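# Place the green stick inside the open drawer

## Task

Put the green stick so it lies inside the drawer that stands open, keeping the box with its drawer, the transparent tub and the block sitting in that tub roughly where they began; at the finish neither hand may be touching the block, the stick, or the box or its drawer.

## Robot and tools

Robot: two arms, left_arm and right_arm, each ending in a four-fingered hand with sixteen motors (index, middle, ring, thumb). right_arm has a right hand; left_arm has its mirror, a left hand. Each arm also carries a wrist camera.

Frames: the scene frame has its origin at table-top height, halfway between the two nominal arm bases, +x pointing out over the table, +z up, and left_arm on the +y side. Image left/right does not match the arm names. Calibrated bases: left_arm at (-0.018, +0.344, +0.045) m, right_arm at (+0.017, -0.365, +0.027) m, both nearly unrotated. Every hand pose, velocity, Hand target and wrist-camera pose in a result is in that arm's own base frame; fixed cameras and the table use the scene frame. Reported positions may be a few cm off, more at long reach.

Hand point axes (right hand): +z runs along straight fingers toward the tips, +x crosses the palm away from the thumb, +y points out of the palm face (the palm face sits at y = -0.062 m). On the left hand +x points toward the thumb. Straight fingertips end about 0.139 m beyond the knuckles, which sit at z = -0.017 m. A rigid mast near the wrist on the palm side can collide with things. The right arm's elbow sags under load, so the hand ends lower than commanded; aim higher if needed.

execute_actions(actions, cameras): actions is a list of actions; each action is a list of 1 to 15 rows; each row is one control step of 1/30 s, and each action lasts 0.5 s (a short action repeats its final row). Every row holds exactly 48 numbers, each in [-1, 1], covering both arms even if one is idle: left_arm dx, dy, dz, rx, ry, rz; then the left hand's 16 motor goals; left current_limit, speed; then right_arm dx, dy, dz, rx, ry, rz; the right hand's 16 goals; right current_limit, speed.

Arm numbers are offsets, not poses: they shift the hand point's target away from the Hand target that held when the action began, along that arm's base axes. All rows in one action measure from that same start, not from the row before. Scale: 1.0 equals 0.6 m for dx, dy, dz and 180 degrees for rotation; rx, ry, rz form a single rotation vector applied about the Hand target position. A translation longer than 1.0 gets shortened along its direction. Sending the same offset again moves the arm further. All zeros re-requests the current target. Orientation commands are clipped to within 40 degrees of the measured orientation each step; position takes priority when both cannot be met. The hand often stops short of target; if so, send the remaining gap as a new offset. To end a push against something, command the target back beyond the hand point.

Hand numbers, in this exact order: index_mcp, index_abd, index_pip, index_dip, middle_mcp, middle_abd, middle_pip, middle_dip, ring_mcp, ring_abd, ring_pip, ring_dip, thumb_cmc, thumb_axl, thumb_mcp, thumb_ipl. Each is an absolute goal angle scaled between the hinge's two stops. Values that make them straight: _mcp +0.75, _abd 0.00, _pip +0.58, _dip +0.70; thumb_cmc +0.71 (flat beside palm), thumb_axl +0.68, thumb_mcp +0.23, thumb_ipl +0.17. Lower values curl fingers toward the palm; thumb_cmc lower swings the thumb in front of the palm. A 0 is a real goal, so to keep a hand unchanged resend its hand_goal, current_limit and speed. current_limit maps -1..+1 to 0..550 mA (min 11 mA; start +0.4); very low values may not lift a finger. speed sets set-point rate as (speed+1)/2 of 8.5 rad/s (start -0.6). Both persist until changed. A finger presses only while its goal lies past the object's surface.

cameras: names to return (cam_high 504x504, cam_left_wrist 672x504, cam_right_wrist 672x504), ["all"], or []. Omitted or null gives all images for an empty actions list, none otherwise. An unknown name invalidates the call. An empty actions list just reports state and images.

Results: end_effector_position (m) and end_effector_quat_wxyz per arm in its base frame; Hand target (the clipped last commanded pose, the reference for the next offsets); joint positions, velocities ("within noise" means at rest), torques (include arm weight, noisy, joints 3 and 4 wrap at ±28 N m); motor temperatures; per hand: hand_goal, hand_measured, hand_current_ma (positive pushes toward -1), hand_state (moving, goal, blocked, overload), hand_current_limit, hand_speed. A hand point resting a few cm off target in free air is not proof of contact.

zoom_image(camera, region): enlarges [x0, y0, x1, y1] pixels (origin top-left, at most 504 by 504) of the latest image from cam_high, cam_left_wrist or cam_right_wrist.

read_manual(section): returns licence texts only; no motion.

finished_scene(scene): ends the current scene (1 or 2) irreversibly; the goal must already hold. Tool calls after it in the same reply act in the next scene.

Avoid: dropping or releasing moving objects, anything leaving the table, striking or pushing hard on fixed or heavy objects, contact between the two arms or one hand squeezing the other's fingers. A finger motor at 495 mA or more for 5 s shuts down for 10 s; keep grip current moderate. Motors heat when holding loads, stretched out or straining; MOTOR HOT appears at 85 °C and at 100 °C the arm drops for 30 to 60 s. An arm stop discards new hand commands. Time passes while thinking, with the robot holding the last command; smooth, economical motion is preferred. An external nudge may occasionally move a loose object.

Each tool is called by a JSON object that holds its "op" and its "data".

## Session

{"op": "execute_actions", "data": {"actions": []}}

{"op": "zoom_image", "data": {"camera": "cam_high", "region": [100, 250, 350, 450]}}

Scene clock: 0.00 s.
left_arm: end_effector_position=(+0.6084, -0.0897, +0.2605) hand_goal=(+0.754, +0.000, +0.576, +0.696, +0.754, +0.000, +0.576, +0.696, +0.754, +0.000, +0.576, +0.696, +0.714, +0.678, +0.226, +0.168) hand_measured=(+0.754, +0.000, +0.576, +0.696, +0.754, +0.000, +0.576, +0.696, +0.754, +0.000, +0.576, +0.696, +0.714, +0.678, +0.226, +0.168) hand_current_ma=(+0, +0, +0, +0, +0, +0, +0, +0, +0, +0, +0, +0, +0, +0, +0, +0) hand_state=(goal, goal, goal, goal, goal, goal, goal, goal, goal, goal, goal, goal, goal, goal, goal, goal) hand_current_limit=0.40 hand_speed=-0.60 end_effector_quat_wxyz=(+0.159, +0.573, +0.800, -0.086) | right_arm: end_effector_position=(+0.6436, +0.2653, +0.2321) hand_goal=(+0.754, +0.000, +0.576, +0.696, +0.754, +0.000, +0.576, +0.696, +0.754, +0.000, +0.576, +0.696, +0.714, +0.678, +0.226, +0.168) hand_measured=(+0.754, +0.000, +0.576, +0.696, +0.754, +0.000, +0.576, +0.696, +0.754, +0.000, +0.576, +0.696, +0.714, +0.678, +0.226, +0.168) hand_current_ma=(+0, +0, +0, +0, +0, +0, +0, +0, +0, +0, +0, +0, +0, +0, +0, +0) hand_state=(goal, goal, goal, goal, goal, goal, goal, goal, goal, goal, goal, goal, goal, goal, goal, goal) hand_current_limit=0.40 hand_speed=-0.60 end_effector_quat_wxyz=(-0.083, +0.700, +0.704, +0.080)
Joint positions: left_arm=[-0.16 1.643 1.632 -1.345 0.295 -0.52] | right_arm=[0.417 1.946 2.004 -1.539 -0.213 0.421]
Joint velocities: within noise
Joint torques (N m): no reading
Motor temperatures (°C): left_arm=[34 37 34 31 28 29] | right_arm=[31 36 33 29 28 31]
Heat: left arm: hottest shoulder 37 °C; right arm: hottest shoulder 36 °C.
Hand target: left_arm +0.6144, -0.0905, +0.2646; +0.164, +0.573, +0.799, -0.083 | right_arm +0.6488, +0.2677, +0.2354; -0.081, +0.700, +0.705, +0.085

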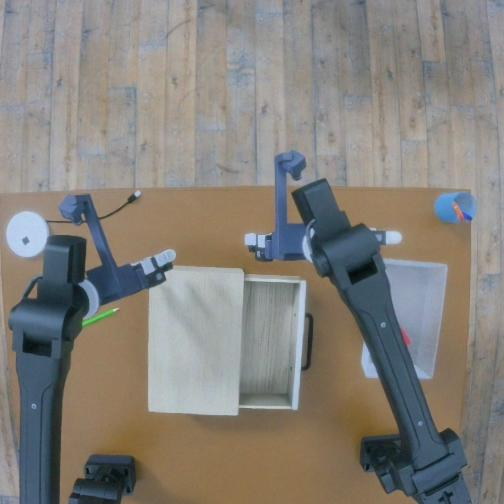

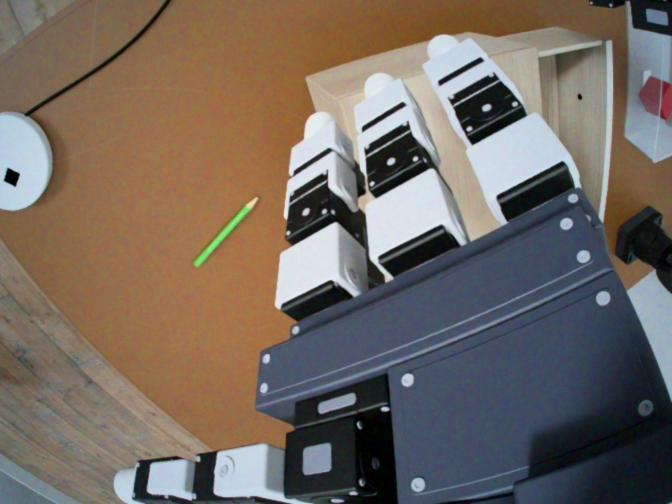

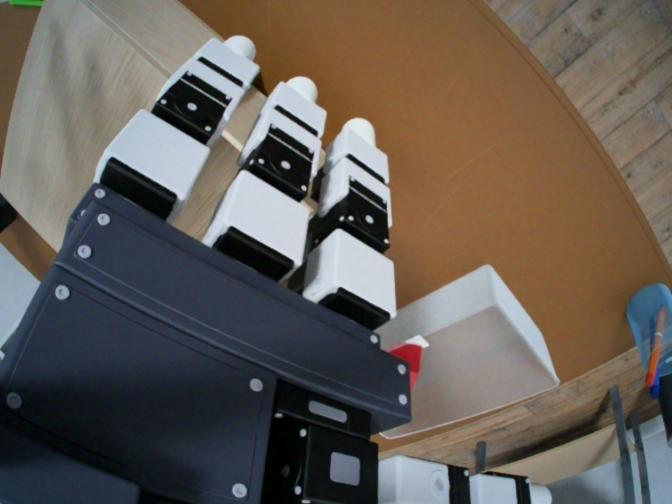

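Scaled by 2.016 from the camera's 504x504 image, which has a finer 720x720 frame.

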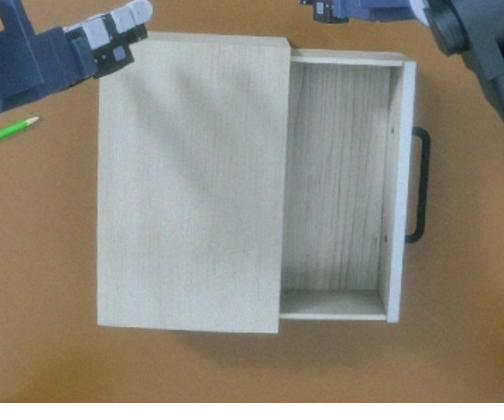

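{"op": "execute_actions", "data": {"actions": [[[0,0,0.05,0,0,0,0.754,0.02,0.576,0.696,-0.95,0,0.14,0.69,0.754,-0.02,0.576,0.696,0.714,0.678,0.226,0.168,0.4,-0.4,0,0,0.14,0,0,0,0.754,0,0.576,0.696,0.754,0,0.576,0.696,0.754,0,0.576,0.696,0.714,0.678,0.226,0.168,0.4,-0.6]],[[-0.1,0.025,0,0.0416,-0.0106,-0.1532,0.754,0.02,0.576,0.696,-0.95,0,0.14,0.69,0.754,-0.02,0.576,0.696,0.714,0.678,0.226,0.168,0.4,-0.4,-0.1,-0.12,0.02,0,0,0,0.754,0,0.576,0.696,0.754,0,0.576,0.696,0.754,0,0.576,0.696,0.714,0.678,0.226,0.168,0.4,-0.6]],[[-0.1,0.025,0,0.0416,-0.0106,-0.1532,0.754,-0.1,0.576,0.696,-0.95,0,0.14,0.69,0.754,0.1,0.576,0.696,0.714,0.678,0.226,0.168,0.4,-0.4,-0.12,-0.18,0,0,0,0,0.754,0,0.576,0.696,0.754,0,0.576,0.696,0.754,0,0.576,0.696,0.714,0.678,0.226,0.168,0.4,-0.6]],[[-0.085,0.025,-0.02,0.0416,-0.0106,-0.1532,0.754,-0.32,0.576,0.696,-0.95,0,0.14,0.69,0.754,0.32,0.576,0.696,0.714,0.678,0.226,0.168,0.4,-0.4,-0.12,-0.18,0,0,0,0,0.754,0,0.576,0.696,0.754,0,0.576,0.696,0.754,0,0.576,0.696,0.714,0.678,0.226,0.168,0.4,-0.6]],[[0,0,-0.04,0,0,0,0.754,-0.32,0.576,0.696,-0.95,0,0.14,0.69,0.754,0.32,0.576,0.696,0.714,0.678,0.226,0.168,0.4,-0.4,-0.12,-0.18,0,0,0,0,0.754,0,0.576,0.696,0.754,0,0.576,0.696,0.754,0,0.576,0.696,0.714,0.678,0.226,0.168,0.4,-0.6]]], "cameras": ["all"]}}

{"op": "zoom_image", "data": {"camera": "cam_high", "region": [20, 250, 200, 400]}}

Scene clock: 30.97 s.
left_arm: end_effector_position=(+0.4419, -0.0443, +0.2645) hand_goal=(+0.754, -0.320, +0.576, +0.696, -0.950, +0.000, +0.140, +0.690, +0.754, +0.320, +0.576, +0.696, +0.714, +0.678, +0.226, +0.168) hand_measured=(+0.752, -0.314, +0.574, +0.696, -0.938, +0.002, +0.144, +0.692, +0.754, +0.316, +0.574, +0.696, +0.712, +0.678, +0.222, +0.168) hand_current_ma=(-3, +12, -2, +0, +38, +2, +10, +6, -1, -9, -3, +0, -2, -1, -15, -1) hand_state=(goal, goal, goal, goal, goal, goal, goal, goal, goal, goal, goal, goal, goal, goal, goal, goal) hand_current_limit=0.40 hand_speed=-0.40 end_effector_quat_wxyz=(-0.002, +0.975, +0.221, +0.003) | right_arm: end_effector_position=(+0.3713, -0.1326, +0.3337) hand_goal=(+0.754, +0.000, +0.576, +0.696, +0.754, +0.000, +0.576, +0.696, +0.754, +0.000, +0.576, +0.696, +0.714, +0.678, +0.226, +0.168) hand_measured=(+0.754, +0.000, +0.574, +0.696, +0.754, +0.000, +0.574, +0.696, +0.752, +0.000, +0.574, +0.696, +0.714, +0.678, +0.222, +0.168) hand_current_ma=(+0, +0, +0, +0, +0, +0, +0, +0, +0, +0, +0, +0, +0, +0, -1, +0) hand_state=(goal, goal, goal, goal, goal, goal, goal, goal, goal, goal, goal, goal, goal, goal, goal, goal) hand_current_limit=0.40 hand_speed=-0.60 end_effector_quat_wxyz=(-0.007, +0.714, +0.691, +0.112)
Joint positions: left_arm=[0.057 1.343 1.336 -1.559 -0.006 1.183] | right_arm=[-0.475 1.11 1.29 -1.691 -0.217 -0.435]
Joint torques (N m): left_arm=[-1.38 -10.05 9.24 0.83 0.31 0.06] | right_arm=[1.14 -6.59 9.06 0.51 -0.34 -0.1]
Motor temperatures (°C): left_arm=[34 38 37 31 28 29] | right_arm=[31 38 38 29 28 31]
Heat: left arm: hottest shoulder 38 °C; right arm: hottest shoulder 38 °C.
Hand target: left_arm +0.4433, -0.0454, +0.2586; -0.001, +0.976, +0.216, +0.000 | right_arm +0.3728, -0.1284, +0.3314; -0.081, +0.700, +0.705, +0.085
Off the commanded pose: left_arm 0.006 m, 1 deg | right_arm 0.005 m, 9 deg.
joint sent to its limit (right arm) — joint 4 (wrist pitch), lower limit. The joint targets are off in orientation, not in position.

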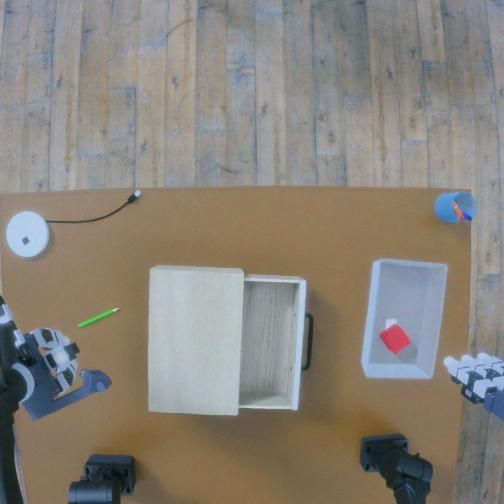

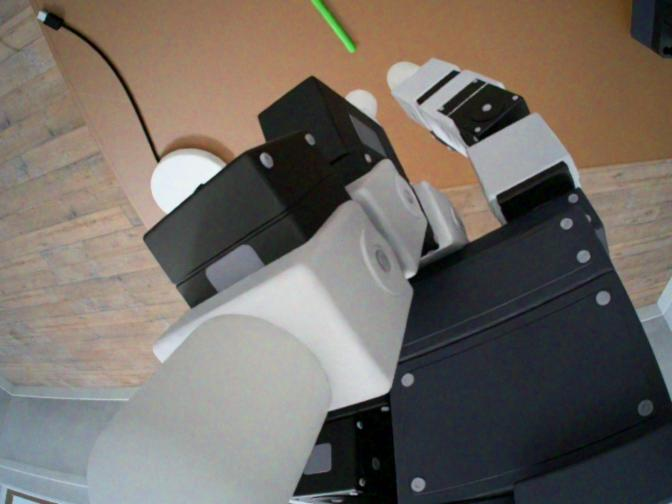

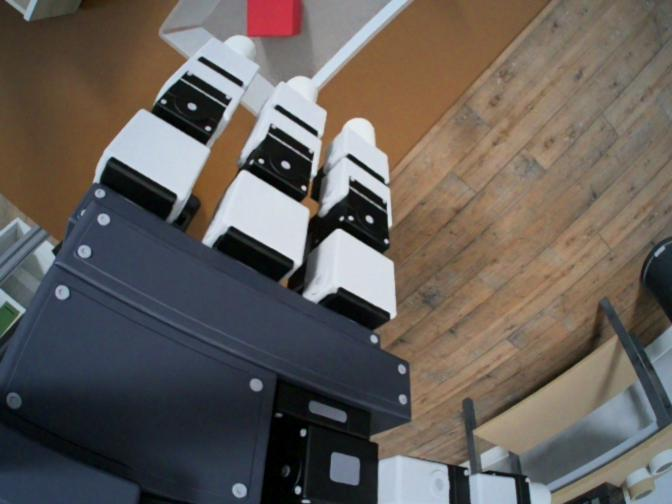

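Scaled by 2.800 from the camera's 504x504 image, which has a finer 720x720 frame.

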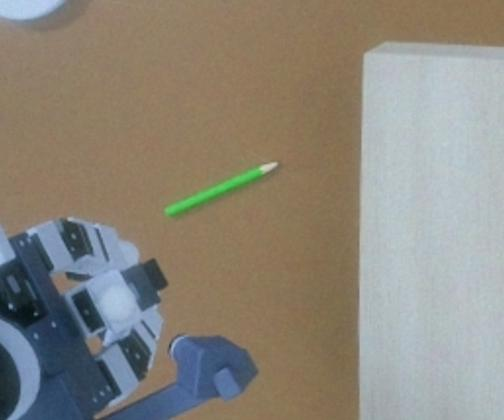

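{"op": "execute_actions", "data": {"actions": [[[0.072,-0.027,-0.06,0,0,-0.009,0.754,-0.32,0.576,0.696,-0.95,0,0.14,0.69,0.754,0.32,0.576,0.696,0.714,0.678,0.226,0.168,0.4,-0.4,0,0,0,0,0,0,0.754,0,0.576,0.696,0.754,0,0.576,0.696,0.754,0,0.576,0.696,0.714,0.678,0.226,0.168,0.4,-0.6]],[[0,0,-0.1,0,0,0,0.754,-0.32,0.576,0.696,-0.95,0,0.14,0.69,0.754,0.32,0.576,0.696,0.714,0.678,0.226,0.168,0.4,-0.4,0,0,0,0,0,0,0.754,0,0.576,0.696,0.754,0,0.576,0.696,0.754,0,0.576,0.696,0.714,0.678,0.226,0.168,0.4,-0.6]]], "cameras": ["cam_high","cam_left_wrist"]}}

{"op": "zoom_image", "data": {"camera": "cam_left_wrist", "region": [250, 0, 550, 220]}}

Scene clock: 41.70 s.
left_arm: end_effector_position=(+0.4852, -0.0606, +0.1665) hand_goal=(+0.754, -0.320, +0.576, +0.696, -0.950, +0.000, +0.140, +0.690, +0.754, +0.320, +0.576, +0.696, +0.714, +0.678, +0.226, +0.168) hand_measured=(+0.754, -0.318, +0.574, +0.696, -0.940, +0.002, +0.144, +0.692, +0.754, +0.318, +0.574, +0.696, +0.714, +0.678, +0.222, +0.168) hand_current_ma=(+0, +4, -2, +0, +28, +2, +9, +6, +0, -5, -2, +0, +0, -1, -15, -1) hand_state=(goal, goal, goal, goal, goal, goal, goal, goal, goal, goal, goal, goal, goal, goal, goal, goal) hand_current_limit=0.40 hand_speed=-0.40 end_effector_quat_wxyz=(-0.002, +0.979, +0.202, +0.000) | right_arm: end_effector_position=(+0.3713, -0.1323, +0.3338) hand_goal=(+0.754, +0.000, +0.576, +0.696, +0.754, +0.000, +0.576, +0.696, +0.754, +0.000, +0.576, +0.696, +0.714, +0.678, +0.226, +0.168) hand_measured=(+0.754, +0.000, +0.574, +0.696, +0.754, +0.000, +0.574, +0.696, +0.752, +0.000, +0.574, +0.696, +0.714, +0.678, +0.222, +0.168) hand_current_ma=(+0, +0, +0, +0, +0, +0, +0, +0, +0, +0, +0, +0, +0, +0, -1, +0) hand_state=(goal, goal, goal, goal, goal, goal, goal, goal, goal, goal, goal, goal, goal, goal, goal, goal) hand_current_limit=0.40 hand_speed=-0.60 end_effector_quat_wxyz=(-0.007, +0.713, +0.692, +0.112)
Joint positions: left_arm=[0.019 1.497 1.236 -1.309 -0.004 1.183] | right_arm=[-0.475 1.11 1.29 -1.691 -0.217 -0.438]
Joint torques (N m): left_arm=[-1.73 -12.28 8.84 0.95 0.22 -0.02] | right_arm=[1.14 -6.53 9.07 0.49 -0.32 -0.11]
Heat: left arm: hottest shoulder 38 °C; right arm: hottest shoulder 38 °C.
Hand target: left_arm +0.4866, -0.0617, +0.1627; -0.001, +0.979, +0.202, +0.000 | right_arm +0.3728, -0.1284, +0.3314; -0.081, +0.700, +0.705, +0.085
Off the commanded pose: left_arm 0.004 m, 0 deg | right_arm 0.005 m, 9 deg.
joint sent to its limit (right arm) — joint 4 (wrist pitch), lower limit. The joint targets are off in orientation, not in position.
Images, in order (width x height): cam_high 504x504, cam_left_wrist 672x504.

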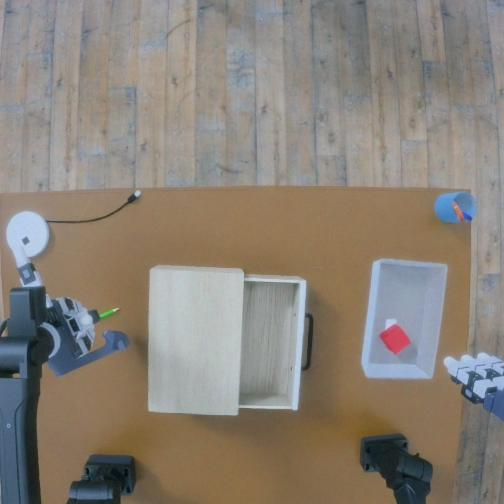

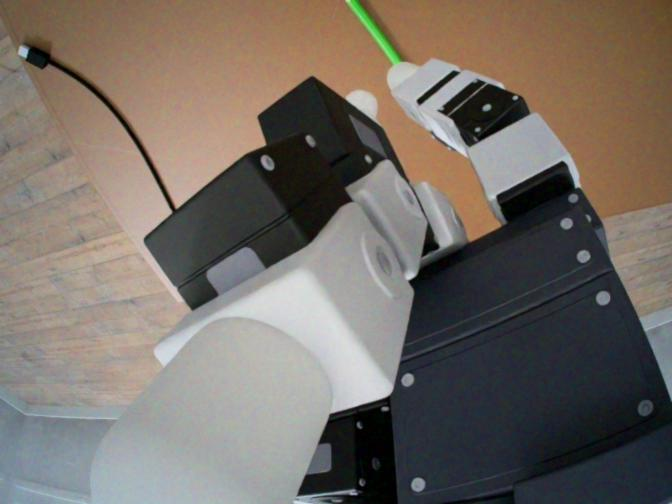

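Scaled by 1.680 from the camera's 672x504 image, which has a finer 960x720 frame.

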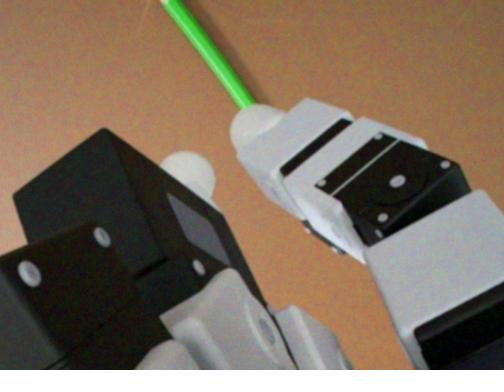

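{"op": "execute_actions", "data": {"actions": [[[-0.012,0.006,-0.075,0,0,0.01,0.754,-0.32,0.576,0.696,-0.95,0,0.14,0.69,0.754,0.32,0.576,0.696,0.714,0.678,0.226,0.168,0.4,-0.4,0,0,0,0,0,0,0.754,0,0.576,0.696,0.754,0,0.576,0.696,0.754,0,0.576,0.696,0.714,0.678,0.226,0.168,0.4,-0.6]]], "cameras": ["cam_left_wrist"]}}

{"op": "zoom_image", "data": {"camera": "cam_left_wrist", "region": [250, 0, 550, 220]}}

Scene clock: 52.80 s.
left_arm: end_effector_position=(+0.4764, -0.0597, +0.1200) hand_goal=(+0.754, -0.320, +0.576, +0.696, -0.950, +0.000, +0.140, +0.690, +0.754, +0.320, +0.576, +0.696, +0.714, +0.678, +0.226, +0.168) hand_measured=(+0.754, -0.318, +0.574, +0.696, -0.942, +0.002, +0.144, +0.692, +0.754, +0.318, +0.574, +0.696, +0.714, +0.678, +0.222, +0.168) hand_current_ma=(+0, +3, -2, +0, +25, +2, +9, +6, +0, -4, -2, +0, +0, -1, -15, -1) hand_state=(goal, goal, goal, goal, goal, goal, goal, goal, goal, goal, goal, goal, goal, goal, goal, goal) hand_current_limit=0.40 hand_speed=-0.40 end_effector_quat_wxyz=(-0.002, +0.977, +0.212, -0.001) | right_arm: end_effector_position=(+0.3713, -0.1323, +0.3338) hand_goal=(+0.754, +0.000, +0.576, +0.696, +0.754, +0.000, +0.576, +0.696, +0.754, +0.000, +0.576, +0.696, +0.714, +0.678, +0.226, +0.168) hand_measured=(+0.754, +0.000, +0.574, +0.696, +0.754, +0.000, +0.574, +0.696, +0.752, +0.000, +0.574, +0.696, +0.714, +0.678, +0.222, +0.168) hand_current_ma=(+0, +0, +0, +0, +0, +0, +0, +0, +0, +0, +0, +0, +0, +0, -1, +0) hand_state=(goal, goal, goal, goal, goal, goal, goal, goal, goal, goal, goal, goal, goal, goal, goal, goal) hand_current_limit=0.40 hand_speed=-0.60 end_effector_quat_wxyz=(-0.007, +0.713, +0.692, +0.112)
Joint positions: left_arm=[0.019 1.513 1.126 -1.186 -0.004 1.163] | right_arm=[-0.475 1.11 1.29 -1.691 -0.217 -0.438]
Joint torques (N m): left_arm=[-0.85 -12.69 8.95 0.98 0.2 -0.14] | right_arm=[1.08 -6.59 9.09 0.51 -0.32 -0.1]
Heat: left arm: hottest shoulder 38 °C; right arm: hottest shoulder 38 °C.
Hand target: left_arm +0.4793, -0.0581, +0.1175; -0.001, +0.976, +0.218, +0.000 | right_arm +0.3728, -0.1284, +0.3314; -0.081, +0.700, +0.705, +0.085
Off the commanded pose: left_arm 0.004 m, 1 deg | right_arm 0.005 m, 9 deg.
joint sent to its limit (right arm) — joint 4 (wrist pitch), lower limit. The joint targets are off in orientation, not in position.
Images, in order (width x height): cam_left_wrist 672x504.

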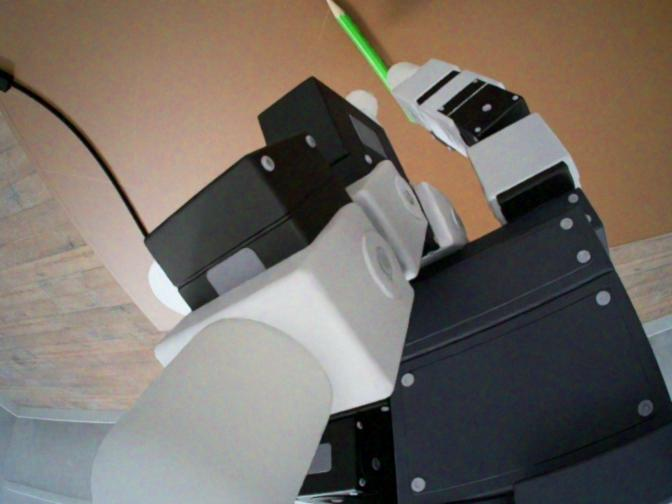

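Scaled by 1.680 from the camera's 672x504 image, which has a finer 960x720 frame.

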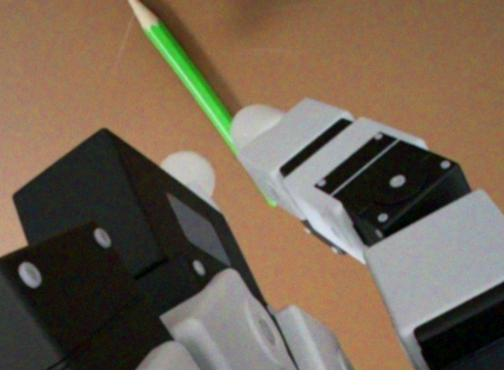

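{"op": "execute_actions", "data": {"actions": [[[0.004,0.002,-0.055,0,0,0,0.754,-0.32,0.576,0.696,-0.95,0,0.14,0.69,0.754,0.32,0.576,0.696,0.714,0.678,0.226,0.168,0.4,-0.4,0,0,0,0,0,0,0.754,0,0.576,0.696,0.754,0,0.576,0.696,0.754,0,0.576,0.696,0.714,0.678,0.226,0.168,0.4,-0.6]]], "cameras": ["cam_left_wrist"]}}

{"op": "zoom_image", "data": {"camera": "cam_left_wrist", "region": [250, 0, 550, 220]}}

Scene clock: 60.40 s.
left_arm: end_effector_position=(+0.4820, -0.0596, +0.0918) hand_goal=(+0.754, -0.320, +0.576, +0.696, -0.950, +0.000, +0.140, +0.690, +0.754, +0.320, +0.576, +0.696, +0.714, +0.678, +0.226, +0.168) hand_measured=(+0.754, -0.318, +0.574, +0.696, -0.942, +0.002, +0.144, +0.692, +0.754, +0.318, +0.574, +0.696, +0.714, +0.678, +0.222, +0.168) hand_current_ma=(+0, +3, -2, +0, +25, +2, +9, +6, +0, -4, -2, +0, +0, -1, -15, -1) hand_state=(goal, goal, goal, goal, goal, goal, goal, goal, goal, goal, goal, goal, goal, goal, goal, goal) hand_current_limit=0.40 hand_speed=-0.40 end_effector_quat_wxyz=(-0.001, +0.977, +0.212, +0.004) | right_arm: end_effector_position=(+0.3713, -0.1323, +0.3338) hand_goal=(+0.754, +0.000, +0.576, +0.696, +0.754, +0.000, +0.576, +0.696, +0.754, +0.000, +0.576, +0.696, +0.714, +0.678, +0.226, +0.168) hand_measured=(+0.754, +0.000, +0.574, +0.696, +0.754, +0.000, +0.574, +0.696, +0.752, +0.000, +0.574, +0.696, +0.714, +0.678, +0.222, +0.168) hand_current_ma=(+0, +0, +0, +0, +0, +0, +0, +0, +0, +0, +0, +0, +0, +0, -1, +0) hand_state=(goal, goal, goal, goal, goal, goal, goal, goal, goal, goal, goal, goal, goal, goal, goal, goal) hand_current_limit=0.40 hand_speed=-0.60 end_effector_quat_wxyz=(-0.007, +0.713, +0.692, +0.112)
Joint positions: left_arm=[0.019 1.553 1.088 -1.099 -0.004 1.163] | right_arm=[-0.475 1.11 1.29 -1.691 -0.217 -0.438]
Joint torques (N m): left_arm=[-0.38 -12.16 8.03 1.06 0.21 -0.09] | right_arm=[1.14 -6.59 9.07 0.49 -0.32 -0.11]
Heat: left arm: hottest shoulder 39 °C; right arm: hottest shoulder 37 °C.
Hand target: left_arm +0.4817, -0.0569, +0.0846; -0.001, +0.976, +0.218, +0.000 | right_arm +0.3728, -0.1284, +0.3314; -0.081, +0.700, +0.705, +0.085
Off the commanded pose: left_arm 0.008 m, 1 deg | right_arm 0.005 m, 9 deg.
joint sent to its limit (right arm) — joint 4 (wrist pitch), lower limit. The joint targets are off in orientation, not in position.
Images, in order (width x height): cam_left_wrist 672x504.

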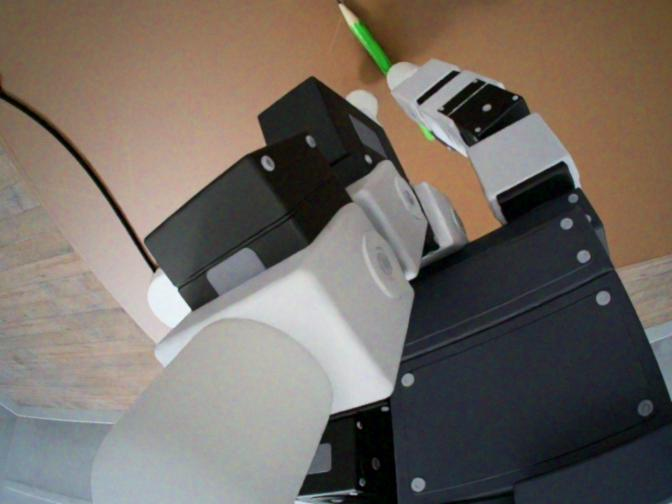

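Scaled by 1.680 from the camera's 672x504 image, which has a finer 960x720 frame.

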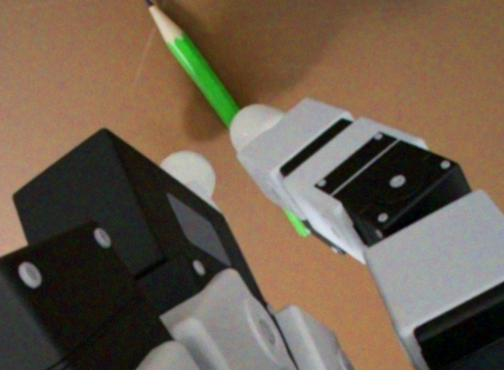

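{"op": "execute_actions", "data": {"actions": [[[-0.013,-0.0055,-0.004,0,0,0.008,0.754,-0.32,0.576,0.696,-0.95,0,0.14,0.69,0.754,0.32,0.576,0.696,0.714,0.678,0.226,0.168,0.4,-0.4,0,0,0,0,0,0,0.754,0,0.576,0.696,0.754,0,0.576,0.696,0.754,0,0.576,0.696,0.714,0.678,0.226,0.168,0.4,-0.6]]], "cameras": ["cam_left_wrist"]}}

{"op": "zoom_image", "data": {"camera": "cam_left_wrist", "region": [250, 0, 550, 220]}}

Scene clock: 66.63 s.
left_arm: end_effector_position=(+0.4744, -0.0579, +0.0831) hand_goal=(+0.754, -0.320, +0.576, +0.696, -0.950, +0.000, +0.140, +0.690, +0.754, +0.320, +0.576, +0.696, +0.714, +0.678, +0.226, +0.168) hand_measured=(+0.754, -0.318, +0.574, +0.696, -0.942, +0.002, +0.144, +0.692, +0.754, +0.318, +0.574, +0.696, +0.714, +0.678, +0.222, +0.168) hand_current_ma=(+0, +3, -2, +0, +25, +2, +9, +6, +0, -4, -2, +0, +0, -1, -15, -1) hand_state=(goal, goal, goal, goal, goal, goal, goal, goal, goal, goal, goal, goal, goal, goal, goal, goal) hand_current_limit=0.40 hand_speed=-0.40 end_effector_quat_wxyz=(-0.002, +0.974, +0.228, -0.003) | right_arm: end_effector_position=(+0.3713, -0.1323, +0.3338) hand_goal=(+0.754, +0.000, +0.576, +0.696, +0.754, +0.000, +0.576, +0.696, +0.754, +0.000, +0.576, +0.696, +0.714, +0.678, +0.226, +0.168) hand_measured=(+0.754, +0.000, +0.574, +0.696, +0.754, +0.000, +0.574, +0.696, +0.752, +0.000, +0.574, +0.696, +0.714, +0.678, +0.222, +0.168) hand_current_ma=(+0, +0, +0, +0, +0, +0, +0, +0, +0, +0, +0, +0, +0, +0, -1, +0) hand_state=(goal, goal, goal, goal, goal, goal, goal, goal, goal, goal, goal, goal, goal, goal, goal, goal) hand_current_limit=0.40 hand_speed=-0.60 end_effector_quat_wxyz=(-0.007, +0.713, +0.692, +0.112)
Joint positions: left_arm=[0.019 1.547 1.058 -1.088 -0.004 1.13] | right_arm=[-0.475 1.11 1.29 -1.691 -0.217 -0.438]
Joint torques (N m): left_arm=[-1.9 -13.1 7.83 1.06 0.18 -0.12] | right_arm=[1.03 -6.59 9.07 0.49 -0.32 -0.11]
Heat: left arm: hottest shoulder 39 °C; right arm: hottest shoulder 37 °C.
Hand target: left_arm +0.4739, -0.0602, +0.0822; -0.001, +0.973, +0.230, +0.000 | right_arm +0.3728, -0.1284, +0.3314; -0.081, +0.700, +0.705, +0.085
Off the commanded pose: left_arm 0.003 m, 0 deg | right_arm 0.005 m, 9 deg.
joint sent to its limit (right arm) — joint 4 (wrist pitch), lower limit. The joint targets are off in orientation, not in position.
Images, in order (width x height): cam_left_wrist 672x504.

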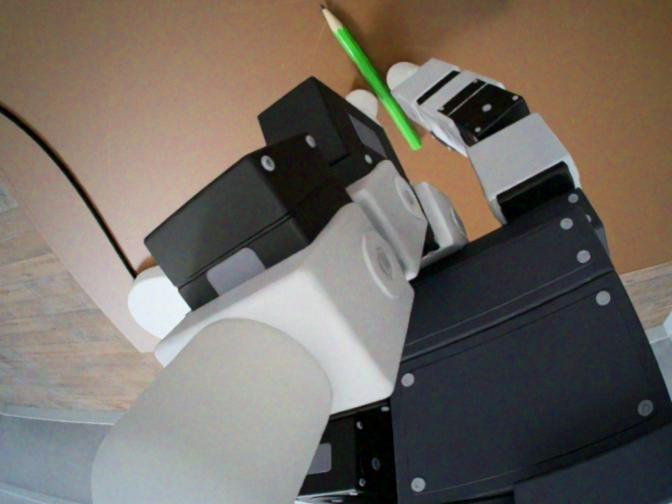

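Scaled by 1.680 from the camera's 672x504 image, which has a finer 960x720 frame.

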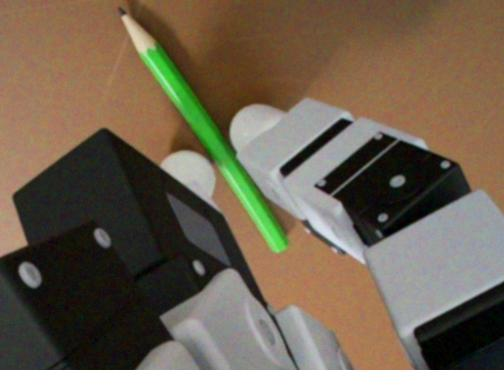

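{"op": "execute_actions", "data": {"actions": [[[0,0,-0.027,0,0,0,0.754,-0.32,0.576,0.696,-0.95,0,0.14,0.69,0.754,0.32,0.576,0.696,0.714,0.678,0.226,0.168,0.4,-0.4,0,0,0,0,0,0,0.754,0,0.576,0.696,0.754,0,0.576,0.696,0.754,0,0.576,0.696,0.714,0.678,0.226,0.168,0.4,-0.6]]], "cameras": ["cam_left_wrist"]}}

{"op": "zoom_image", "data": {"camera": "cam_left_wrist", "region": [250, 0, 550, 220]}}

Scene clock: 71.87 s.
left_arm: end_effector_position=(+0.4768, -0.0579, +0.0813) hand_goal=(+0.754, -0.320, +0.576, +0.696, -0.950, +0.000, +0.140, +0.690, +0.754, +0.320, +0.576, +0.696, +0.714, +0.678, +0.226, +0.168) hand_measured=(+0.758, -0.342, +0.578, +0.696, -0.942, +0.002, +0.144, +0.692, +0.756, +0.316, +0.576, +0.696, +0.714, +0.678, +0.222, +0.168) hand_current_ma=(+11, -60, +6, +1, +25, +2, +9, +6, +3, -10, +1, +0, +0, -1, -15, -1) hand_state=(goal, blocked, goal, goal, goal, goal, goal, goal, goal, goal, goal, goal, goal, goal, goal, goal) hand_current_limit=0.40 hand_speed=-0.40 end_effector_quat_wxyz=(+0.000, +0.974, +0.228, +0.006) | right_arm: end_effector_position=(+0.3713, -0.1323, +0.3338) hand_goal=(+0.754, +0.000, +0.576, +0.696, +0.754, +0.000, +0.576, +0.696, +0.754, +0.000, +0.576, +0.696, +0.714, +0.678, +0.226, +0.168) hand_measured=(+0.754, +0.000, +0.574, +0.696, +0.754, +0.000, +0.574, +0.696, +0.752, +0.000, +0.574, +0.696, +0.714, +0.678, +0.222, +0.168) hand_current_ma=(+0, +0, +0, +0, +0, +0, +0, +0, +0, +0, +0, +0, +0, +0, -1, +0) hand_state=(goal, goal, goal, goal, goal, goal, goal, goal, goal, goal, goal, goal, goal, goal, goal, goal) hand_current_limit=0.40 hand_speed=-0.60 end_effector_quat_wxyz=(-0.007, +0.713, +0.692, +0.112)
Joint positions: left_arm=[0.019 1.546 1.048 -1.061 -0.003 1.13] | right_arm=[-0.475 1.11 1.29 -1.691 -0.217 -0.438]
Joint torques (N m): left_arm=[-2.2 -11.22 6.61 1.51 0.21 -0.08] | right_arm=[1.08 -6.53 9.09 0.49 -0.32 -0.1]
Heat: left arm: hottest shoulder 39 °C; right arm: hottest shoulder 37 °C.
Hand target: left_arm +0.4740, -0.0602, +0.0660; -0.001, +0.973, +0.230, +0.000 | right_arm +0.3728, -0.1284, +0.3314; -0.081, +0.700, +0.705, +0.085
Off the commanded pose: left_arm 0.016 m, 1 deg | right_arm 0.005 m, 9 deg.
joint sent to its limit (right arm) — joint 4 (wrist pitch), lower limit. The joint targets are off in orientation, not in position.
Images, in order (width x height): cam_left_wrist 672x504.

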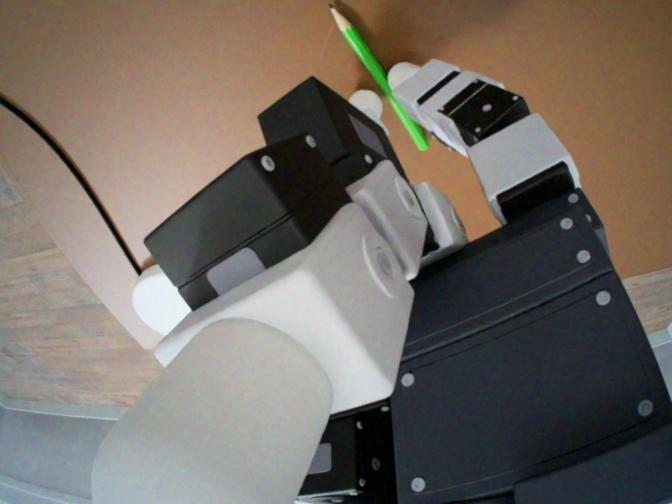

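Scaled by 1.680 from the camera's 672x504 image, which has a finer 960x720 frame.

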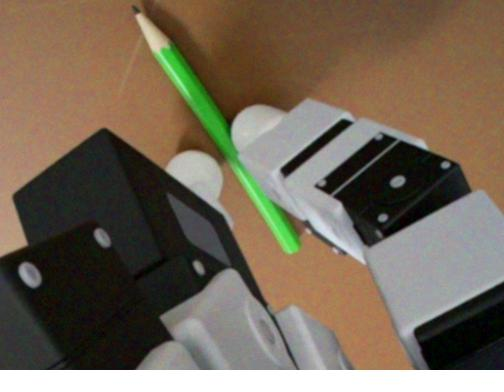

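{"op": "execute_actions", "data": {"actions": [[[0,0,0,0,0,0,0.754,-0.47,0.576,0.696,-0.95,0,0.14,0.69,0.754,0.47,0.576,0.696,0.714,0.678,0.226,0.168,0.4,-0.9,0,0,0,0,0,0,0.754,0,0.576,0.696,0.754,0,0.576,0.696,0.754,0,0.576,0.696,0.714,0.678,0.226,0.168,0.4,-0.6]]], "cameras": ["cam_left_wrist"]}}

{"op": "zoom_image", "data": {"camera": "cam_left_wrist", "region": [250, 0, 550, 220]}}

Scene clock: 75.23 s.
left_arm: end_effector_position=(+0.4752, -0.0585, +0.0804) hand_goal=(+0.754, -0.470, +0.576, +0.696, -0.950, +0.000, +0.140, +0.690, +0.754, +0.470, +0.576, +0.696, +0.714, +0.678, +0.226, +0.168) hand_measured=(+0.756, -0.382, +0.578, +0.696, -0.942, +0.002, +0.144, +0.692, +0.762, +0.354, +0.582, +0.698, +0.714, +0.678, +0.222, +0.168) hand_current_ma=(+6, +291, +5, +1, +25, +2, +9, +6, +19, -385, +12, +3, +0, -1, -15, -1) hand_state=(goal, blocked, goal, goal, goal, goal, goal, goal, goal, blocked, goal, goal, goal, goal, goal, goal) hand_current_limit=0.40 hand_speed=-0.90 end_effector_quat_wxyz=(+0.001, +0.974, +0.228, +0.004) | right_arm: end_effector_position=(+0.3713, -0.1323, +0.3338) hand_goal=(+0.754, +0.000, +0.576, +0.696, +0.754, +0.000, +0.576, +0.696, +0.754, +0.000, +0.576, +0.696, +0.714, +0.678, +0.226, +0.168) hand_measured=(+0.754, +0.000, +0.574, +0.696, +0.754, +0.000, +0.574, +0.696, +0.752, +0.000, +0.574, +0.696, +0.714, +0.678, +0.222, +0.168) hand_current_ma=(+0, +0, +0, +0, +0, +0, +0, +0, +0, +0, +0, +0, +0, +0, -1, +0) hand_state=(goal, goal, goal, goal, goal, goal, goal, goal, goal, goal, goal, goal, goal, goal, goal, goal) hand_current_limit=0.40 hand_speed=-0.60 end_effector_quat_wxyz=(-0.007, +0.713, +0.692, +0.112)
Joint positions: left_arm=[0.019 1.545 1.044 -1.061 0 1.13] | right_arm=[-0.475 1.11 1.29 -1.691 -0.217 -0.438]
Joint torques (N m): left_arm=[-1.32 -11.46 6.98 1.63 0.06 -0.1] | right_arm=[1.03 -6.59 9.09 0.49 -0.32 -0.11]
Heat: left arm: hottest shoulder 39 °C; right arm: hottest shoulder 37 °C.
Hand target: left_arm +0.4739, -0.0602, +0.0660; -0.001, +0.973, +0.230, +0.000 | right_arm +0.3728, -0.1284, +0.3314; -0.081, +0.700, +0.705, +0.085
Off the commanded pose: left_arm 0.015 m, 1 deg | right_arm 0.005 m, 9 deg.
joint sent to its limit (right arm) — joint 4 (wrist pitch), lower limit. The joint targets are off in orientation, not in position.
Images, in order (width x height): cam_left_wrist 672x504.

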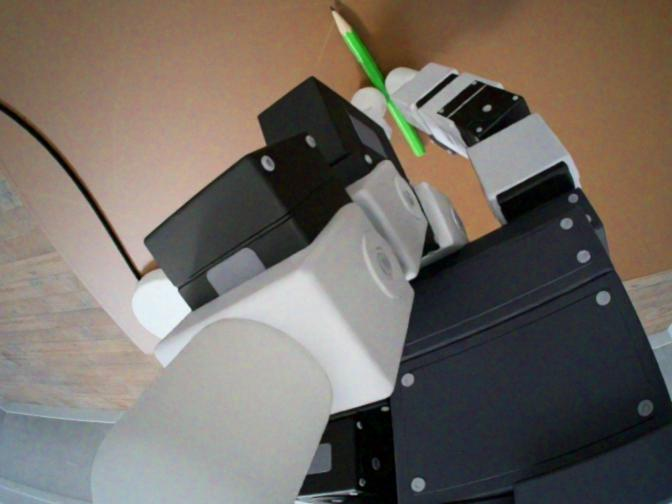

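Scaled by 1.680 from the camera's 672x504 image, which has a finer 960x720 frame.

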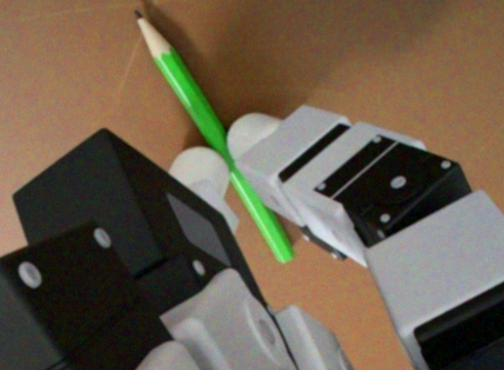

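{"op": "execute_actions", "data": {"actions": [[[0,0,0.08,0,0,0,0.754,-0.47,0.576,0.696,-0.95,0,0.14,0.69,0.754,0.47,0.576,0.696,0.714,0.678,0.226,0.168,0.4,-0.9,0,0,0,0,0,0,0.754,0,0.576,0.696,0.754,0,0.576,0.696,0.754,0,0.576,0.696,0.714,0.678,0.226,0.168,0.4,-0.6]],[[0,0,0.11,0,0,0,0.754,-0.47,0.576,0.696,-0.95,0,0.14,0.69,0.754,0.47,0.576,0.696,0.714,0.678,0.226,0.168,0.4,-0.9,0,0,0,0,0,0,0.754,0,0.576,0.696,0.754,0,0.576,0.696,0.754,0,0.576,0.696,0.714,0.678,0.226,0.168,0.4,-0.6]],[[0,0,0.11,0,0,0,0.754,-0.47,0.576,0.696,-0.95,0,0.14,0.69,0.754,0.47,0.576,0.696,0.714,0.678,0.226,0.168,0.4,-0.9,0,0,0,0,0,0,0.754,0,0.576,0.696,0.754,0,0.576,0.696,0.754,0,0.576,0.696,0.714,0.678,0.226,0.168,0.4,-0.6]],[[0,0,0.09,0,0,0,0.754,-0.47,0.576,0.696,-0.95,0,0.14,0.69,0.754,0.47,0.576,0.696,0.714,0.678,0.226,0.168,0.4,-0.9,0,0,0,0,0,0,0.754,0,0.576,0.696,0.754,0,0.576,0.696,0.754,0,0.576,0.696,0.714,0.678,0.226,0.168,0.4,-0.6]]], "cameras": ["all"]}}

{"op": "zoom_image", "data": {"camera": "cam_high", "region": [220, 255, 340, 425]}}

Scene clock: 85.23 s.
left_arm: end_effector_position=(+0.4665, -0.0585, +0.2917) hand_goal=(+0.754, -0.470, +0.576, +0.696, -0.950, +0.000, +0.140, +0.690, +0.754, +0.470, +0.576, +0.696, +0.714, +0.678, +0.226, +0.168) hand_measured=(+0.752, -0.396, +0.576, +0.696, -0.940, +0.002, +0.144, +0.692, +0.752, +0.378, +0.578, +0.698, +0.714, +0.678, +0.220, +0.168) hand_current_ma=(-7, +242, +1, +1, +30, +2, +9, +6, -2, -310, +4, +3, +0, -1, -17, -1) hand_state=(goal, blocked, goal, goal, goal, goal, goal, goal, goal, blocked, goal, goal, goal, goal, goal, goal) hand_current_limit=0.40 hand_speed=-0.90 end_effector_quat_wxyz=(-0.001, +0.973, +0.229, -0.006) | right_arm: end_effector_position=(+0.3713, -0.1323, +0.3338) hand_goal=(+0.754, +0.000, +0.576, +0.696, +0.754, +0.000, +0.576, +0.696, +0.754, +0.000, +0.576, +0.696, +0.714, +0.678, +0.226, +0.168) hand_measured=(+0.754, +0.000, +0.574, +0.696, +0.754, +0.000, +0.574, +0.696, +0.752, +0.000, +0.574, +0.696, +0.714, +0.678, +0.222, +0.168) hand_current_ma=(+0, +0, +0, +0, +0, +0, +0, +0, +0, +0, +0, +0, +0, +0, -1, +0) hand_state=(goal, goal, goal, goal, goal, goal, goal, goal, goal, goal, goal, goal, goal, goal, goal, goal) hand_current_limit=0.40 hand_speed=-0.60 end_effector_quat_wxyz=(-0.007, +0.713, +0.692, +0.112)
Joint positions: left_arm=[0.019 1.415 1.48 -1.647 0 1.128] | right_arm=[-0.475 1.11 1.29 -1.691 -0.217 -0.438]
Joint torques (N m): left_arm=[-1.67 -10.93 12.72 0.03 0.09 -0.07] | right_arm=[1.08 -6.53 9.06 0.47 -0.31 -0.11]
Heat: left arm: hottest shoulder 39 °C; right arm: hottest elbow 38 °C.
Hand target: left_arm +0.4739, -0.0602, +0.3000; -0.001, +0.973, +0.230, +0.000 | right_arm +0.3728, -0.1284, +0.3314; -0.081, +0.700, +0.705, +0.085
Off the commanded pose: left_arm 0.011 m, 1 deg | right_arm 0.005 m, 9 deg.
joint sent to its limit (right arm) — joint 4 (wrist pitch), lower limit. The joint targets are off in orientation, not in position.

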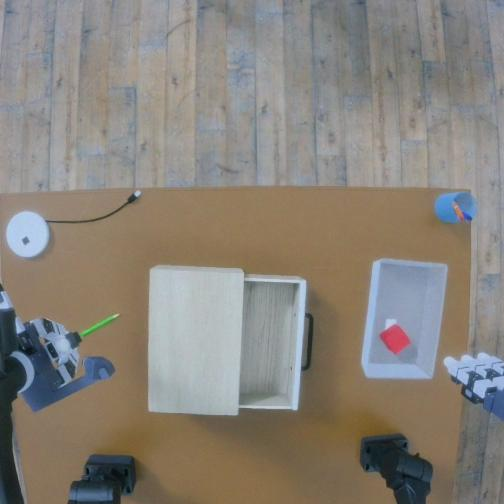

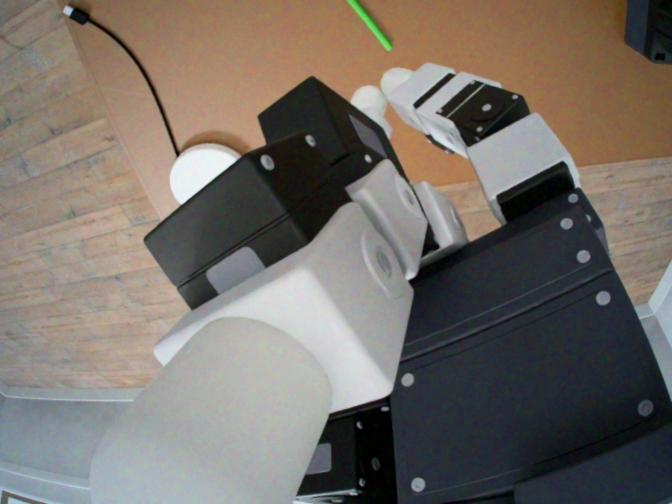

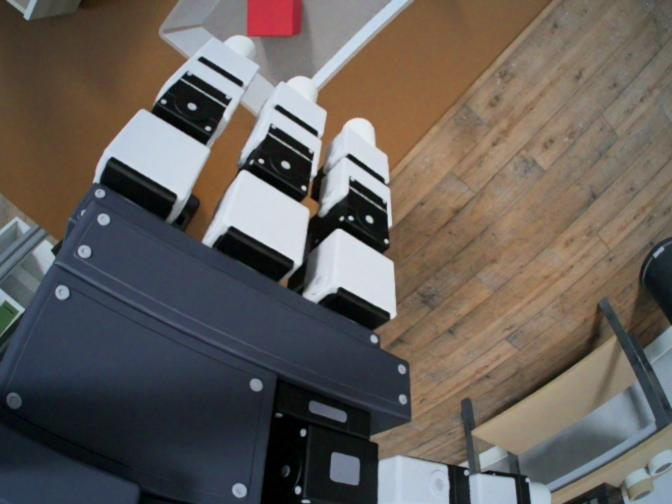

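Scaled by 2.965 from the camera's 504x504 image, which has a finer 720x720 frame.

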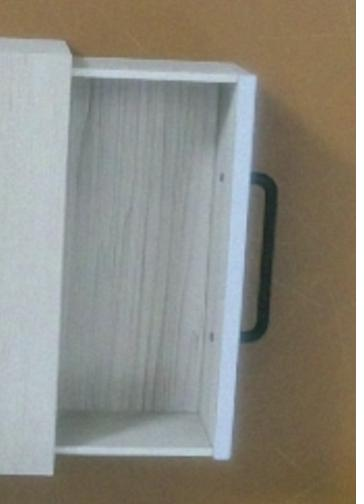

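{"op": "execute_actions", "data": {"actions": [[[0,0,-0.13,0,0,0,0.754,-0.32,0.576,0.696,-0.95,0,0.14,0.69,0.754,0.32,0.576,0.696,0.714,0.678,0.226,0.168,0.4,-0.5,0,0,0,0,0,0,0.754,0,0.576,0.696,0.754,0,0.576,0.696,0.754,0,0.576,0.696,0.714,0.678,0.226,0.168,0.4,-0.6]],[[0,0,-0.13,0,0,0,0.754,-0.32,0.576,0.696,-0.95,0,0.14,0.69,0.754,0.32,0.576,0.696,0.714,0.678,0.226,0.168,0.4,-0.5,0,0,0,0,0,0,0.754,0,0.576,0.696,0.754,0,0.576,0.696,0.754,0,0.576,0.696,0.714,0.678,0.226,0.168,0.4,-0.6]],[[0,0,-0.09,0,0,0,0.754,-0.32,0.576,0.696,-0.95,0,0.14,0.69,0.754,0.32,0.576,0.696,0.714,0.678,0.226,0.168,0.4,-0.5,0,0,0,0,0,0,0.754,0,0.576,0.696,0.754,0,0.576,0.696,0.754,0,0.576,0.696,0.714,0.678,0.226,0.168,0.4,-0.6]]], "cameras": ["cam_left_wrist"]}}

{"op": "zoom_image", "data": {"camera": "cam_left_wrist", "region": [250, 0, 550, 220]}}

Scene clock: 97.40 s.
left_arm: end_effector_position=(+0.4729, -0.0583, +0.0925) hand_goal=(+0.754, -0.320, +0.576, +0.696, -0.950, +0.000, +0.140, +0.690, +0.754, +0.320, +0.576, +0.696, +0.714, +0.678, +0.226, +0.168) hand_measured=(+0.754, -0.320, +0.576, +0.696, -0.944, +0.000, +0.144, +0.692, +0.754, +0.318, +0.578, +0.698, +0.714, +0.678, +0.222, +0.168) hand_current_ma=(-1, +0, +1, +1, +16, +1, +7, +5, +0, -2, +3, +3, +0, -1, -12, -1) hand_state=(goal, goal, goal, goal, goal, goal, goal, goal, goal, goal, goal, goal, goal, goal, goal, goal) hand_current_limit=0.40 hand_speed=-0.50 end_effector_quat_wxyz=(-0.001, +0.973, +0.229, -0.001) | right_arm: end_effector_position=(+0.3713, -0.1323, +0.3338) hand_goal=(+0.754, +0.000, +0.576, +0.696, +0.754, +0.000, +0.576, +0.696, +0.754, +0.000, +0.576, +0.696, +0.714, +0.678, +0.226, +0.168) hand_measured=(+0.754, +0.000, +0.574, +0.696, +0.754, +0.000, +0.574, +0.696, +0.752, +0.000, +0.574, +0.696, +0.714, +0.678, +0.222, +0.168) hand_current_ma=(+0, +0, +0, +0, +0, +0, +0, +0, +0, +0, +0, +0, +0, +0, -1, +0) hand_state=(goal, goal, goal, goal, goal, goal, goal, goal, goal, goal, goal, goal, goal, goal, goal, goal) hand_current_limit=0.40 hand_speed=-0.60 end_effector_quat_wxyz=(-0.007, +0.713, +0.692, +0.112)
Joint positions: left_arm=[0.019 1.53 1.064 -1.109 -0.001 1.128] | right_arm=[-0.475 1.11 1.29 -1.691 -0.217 -0.438]
Joint torques (N m): left_arm=[-1.85 -12.4 8.29 0.99 0.12 -0.1] | right_arm=[1.03 -6.59 9.1 0.51 -0.32 -0.11]
Heat: left arm: hottest elbow 40 °C; right arm: hottest elbow 38 °C.
Hand target: left_arm +0.4740, -0.0602, +0.0901; -0.001, +0.973, +0.230, +0.000 | right_arm +0.3728, -0.1284, +0.3314; -0.081, +0.700, +0.705, +0.085
Off the commanded pose: left_arm 0.003 m, 0 deg | right_arm 0.005 m, 9 deg.
joint sent to its limit (right arm) — joint 4 (wrist pitch), lower limit. The joint targets are off in orientation, not in position.
Images, in order (width x height): cam_left_wrist 672x504.

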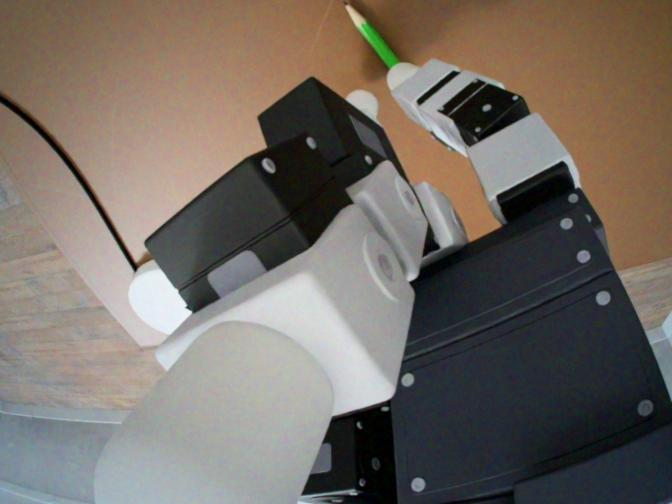

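Scaled by 1.680 from the camera's 672x504 image, which has a finer 960x720 frame.

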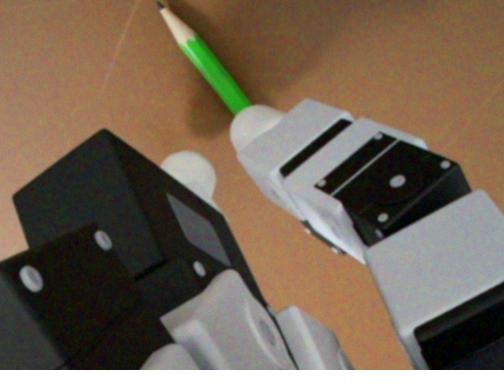

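{"op": "execute_actions", "data": {"actions": [[[-0.0155,0.0097,0,0,0,0.035,0.754,-0.32,0.576,0.696,-0.95,0,0.14,0.69,0.754,0.32,0.576,0.696,0.714,0.678,0.226,0.168,0.4,-0.5,0,0,0,0,0,0,0.754,0,0.576,0.696,0.754,0,0.576,0.696,0.754,0,0.576,0.696,0.714,0.678,0.226,0.168,0.4,-0.6]],[[0,0,-0.005,0,0,0,0.754,-0.32,0.576,0.696,-0.95,0,0.14,0.69,0.754,0.32,0.576,0.696,0.714,0.678,0.226,0.168,0.4,-0.5,0,0,0,0,0,0,0.754,0,0.576,0.696,0.754,0,0.576,0.696,0.754,0,0.576,0.696,0.714,0.678,0.226,0.168,0.4,-0.6]]], "cameras": ["cam_left_wrist"]}}

{"op": "zoom_image", "data": {"camera": "cam_left_wrist", "region": [250, 0, 550, 220]}}

Scene clock: 107.00 s.
left_arm: end_effector_position=(+0.4672, -0.0518, +0.0919) hand_goal=(+0.754, -0.320, +0.576, +0.696, -0.950, +0.000, +0.140, +0.690, +0.754, +0.320, +0.576, +0.696, +0.714, +0.678, +0.226, +0.168) hand_measured=(+0.754, -0.320, +0.576, +0.696, -0.944, +0.000, +0.144, +0.692, +0.754, +0.318, +0.578, +0.698, +0.714, +0.678, +0.222, +0.168) hand_current_ma=(-1, +0, +1, +1, +16, +1, +7, +5, -1, -2, +3, +3, -1, -1, -12, -1) hand_state=(goal, goal, goal, goal, goal, goal, goal, goal, goal, goal, goal, goal, goal, goal, goal, goal) hand_current_limit=0.40 hand_speed=-0.50 end_effector_quat_wxyz=(+0.000, +0.959, +0.282, +0.001) | right_arm: end_effector_position=(+0.3713, -0.1323, +0.3338) hand_goal=(+0.754, +0.000, +0.576, +0.696, +0.754, +0.000, +0.576, +0.696, +0.754, +0.000, +0.576, +0.696, +0.714, +0.678, +0.226, +0.168) hand_measured=(+0.754, +0.000, +0.574, +0.696, +0.754, +0.000, +0.574, +0.696, +0.752, +0.000, +0.574, +0.696, +0.714, +0.678, +0.222, +0.168) hand_current_ma=(+0, +0, +0, +0, +0, +0, +0, +0, +0, +0, +0, +0, +0, +0, -1, +0) hand_state=(goal, goal, goal, goal, goal, goal, goal, goal, goal, goal, goal, goal, goal, goal, goal, goal) hand_current_limit=0.40 hand_speed=-0.60 end_effector_quat_wxyz=(-0.007, +0.713, +0.692, +0.112)
Joint positions: left_arm=[0.019 1.497 1.024 -1.096 -0.001 1.018] | right_arm=[-0.475 1.11 1.29 -1.691 -0.217 -0.438]
Joint torques (N m): left_arm=[-2.2 -12.28 7.39 0.9 0.08 -0.11] | right_arm=[1.08 -6.59 9.07 0.49 -0.32 -0.1]
Heat: left arm: hottest elbow 40 °C; right arm: hottest elbow 38 °C.
Hand target: left_arm +0.4646, -0.0544, +0.0870; -0.001, +0.959, +0.283, +0.000 | right_arm +0.3728, -0.1284, +0.3314; -0.081, +0.700, +0.705, +0.085
Off the commanded pose: left_arm 0.006 m, 0 deg | right_arm 0.005 m, 9 deg.
joint sent to its limit (right arm) — joint 4 (wrist pitch), lower limit. The joint targets are off in orientation, not in position.
Images, in order (width x height): cam_left_wrist 672x504.

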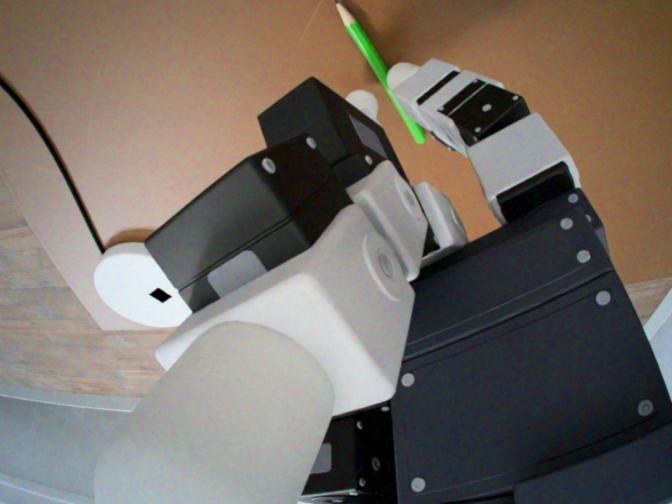

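Scaled by 1.680 from the camera's 672x504 image, which has a finer 960x720 frame.

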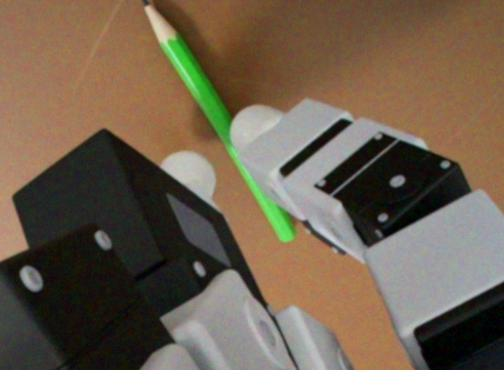

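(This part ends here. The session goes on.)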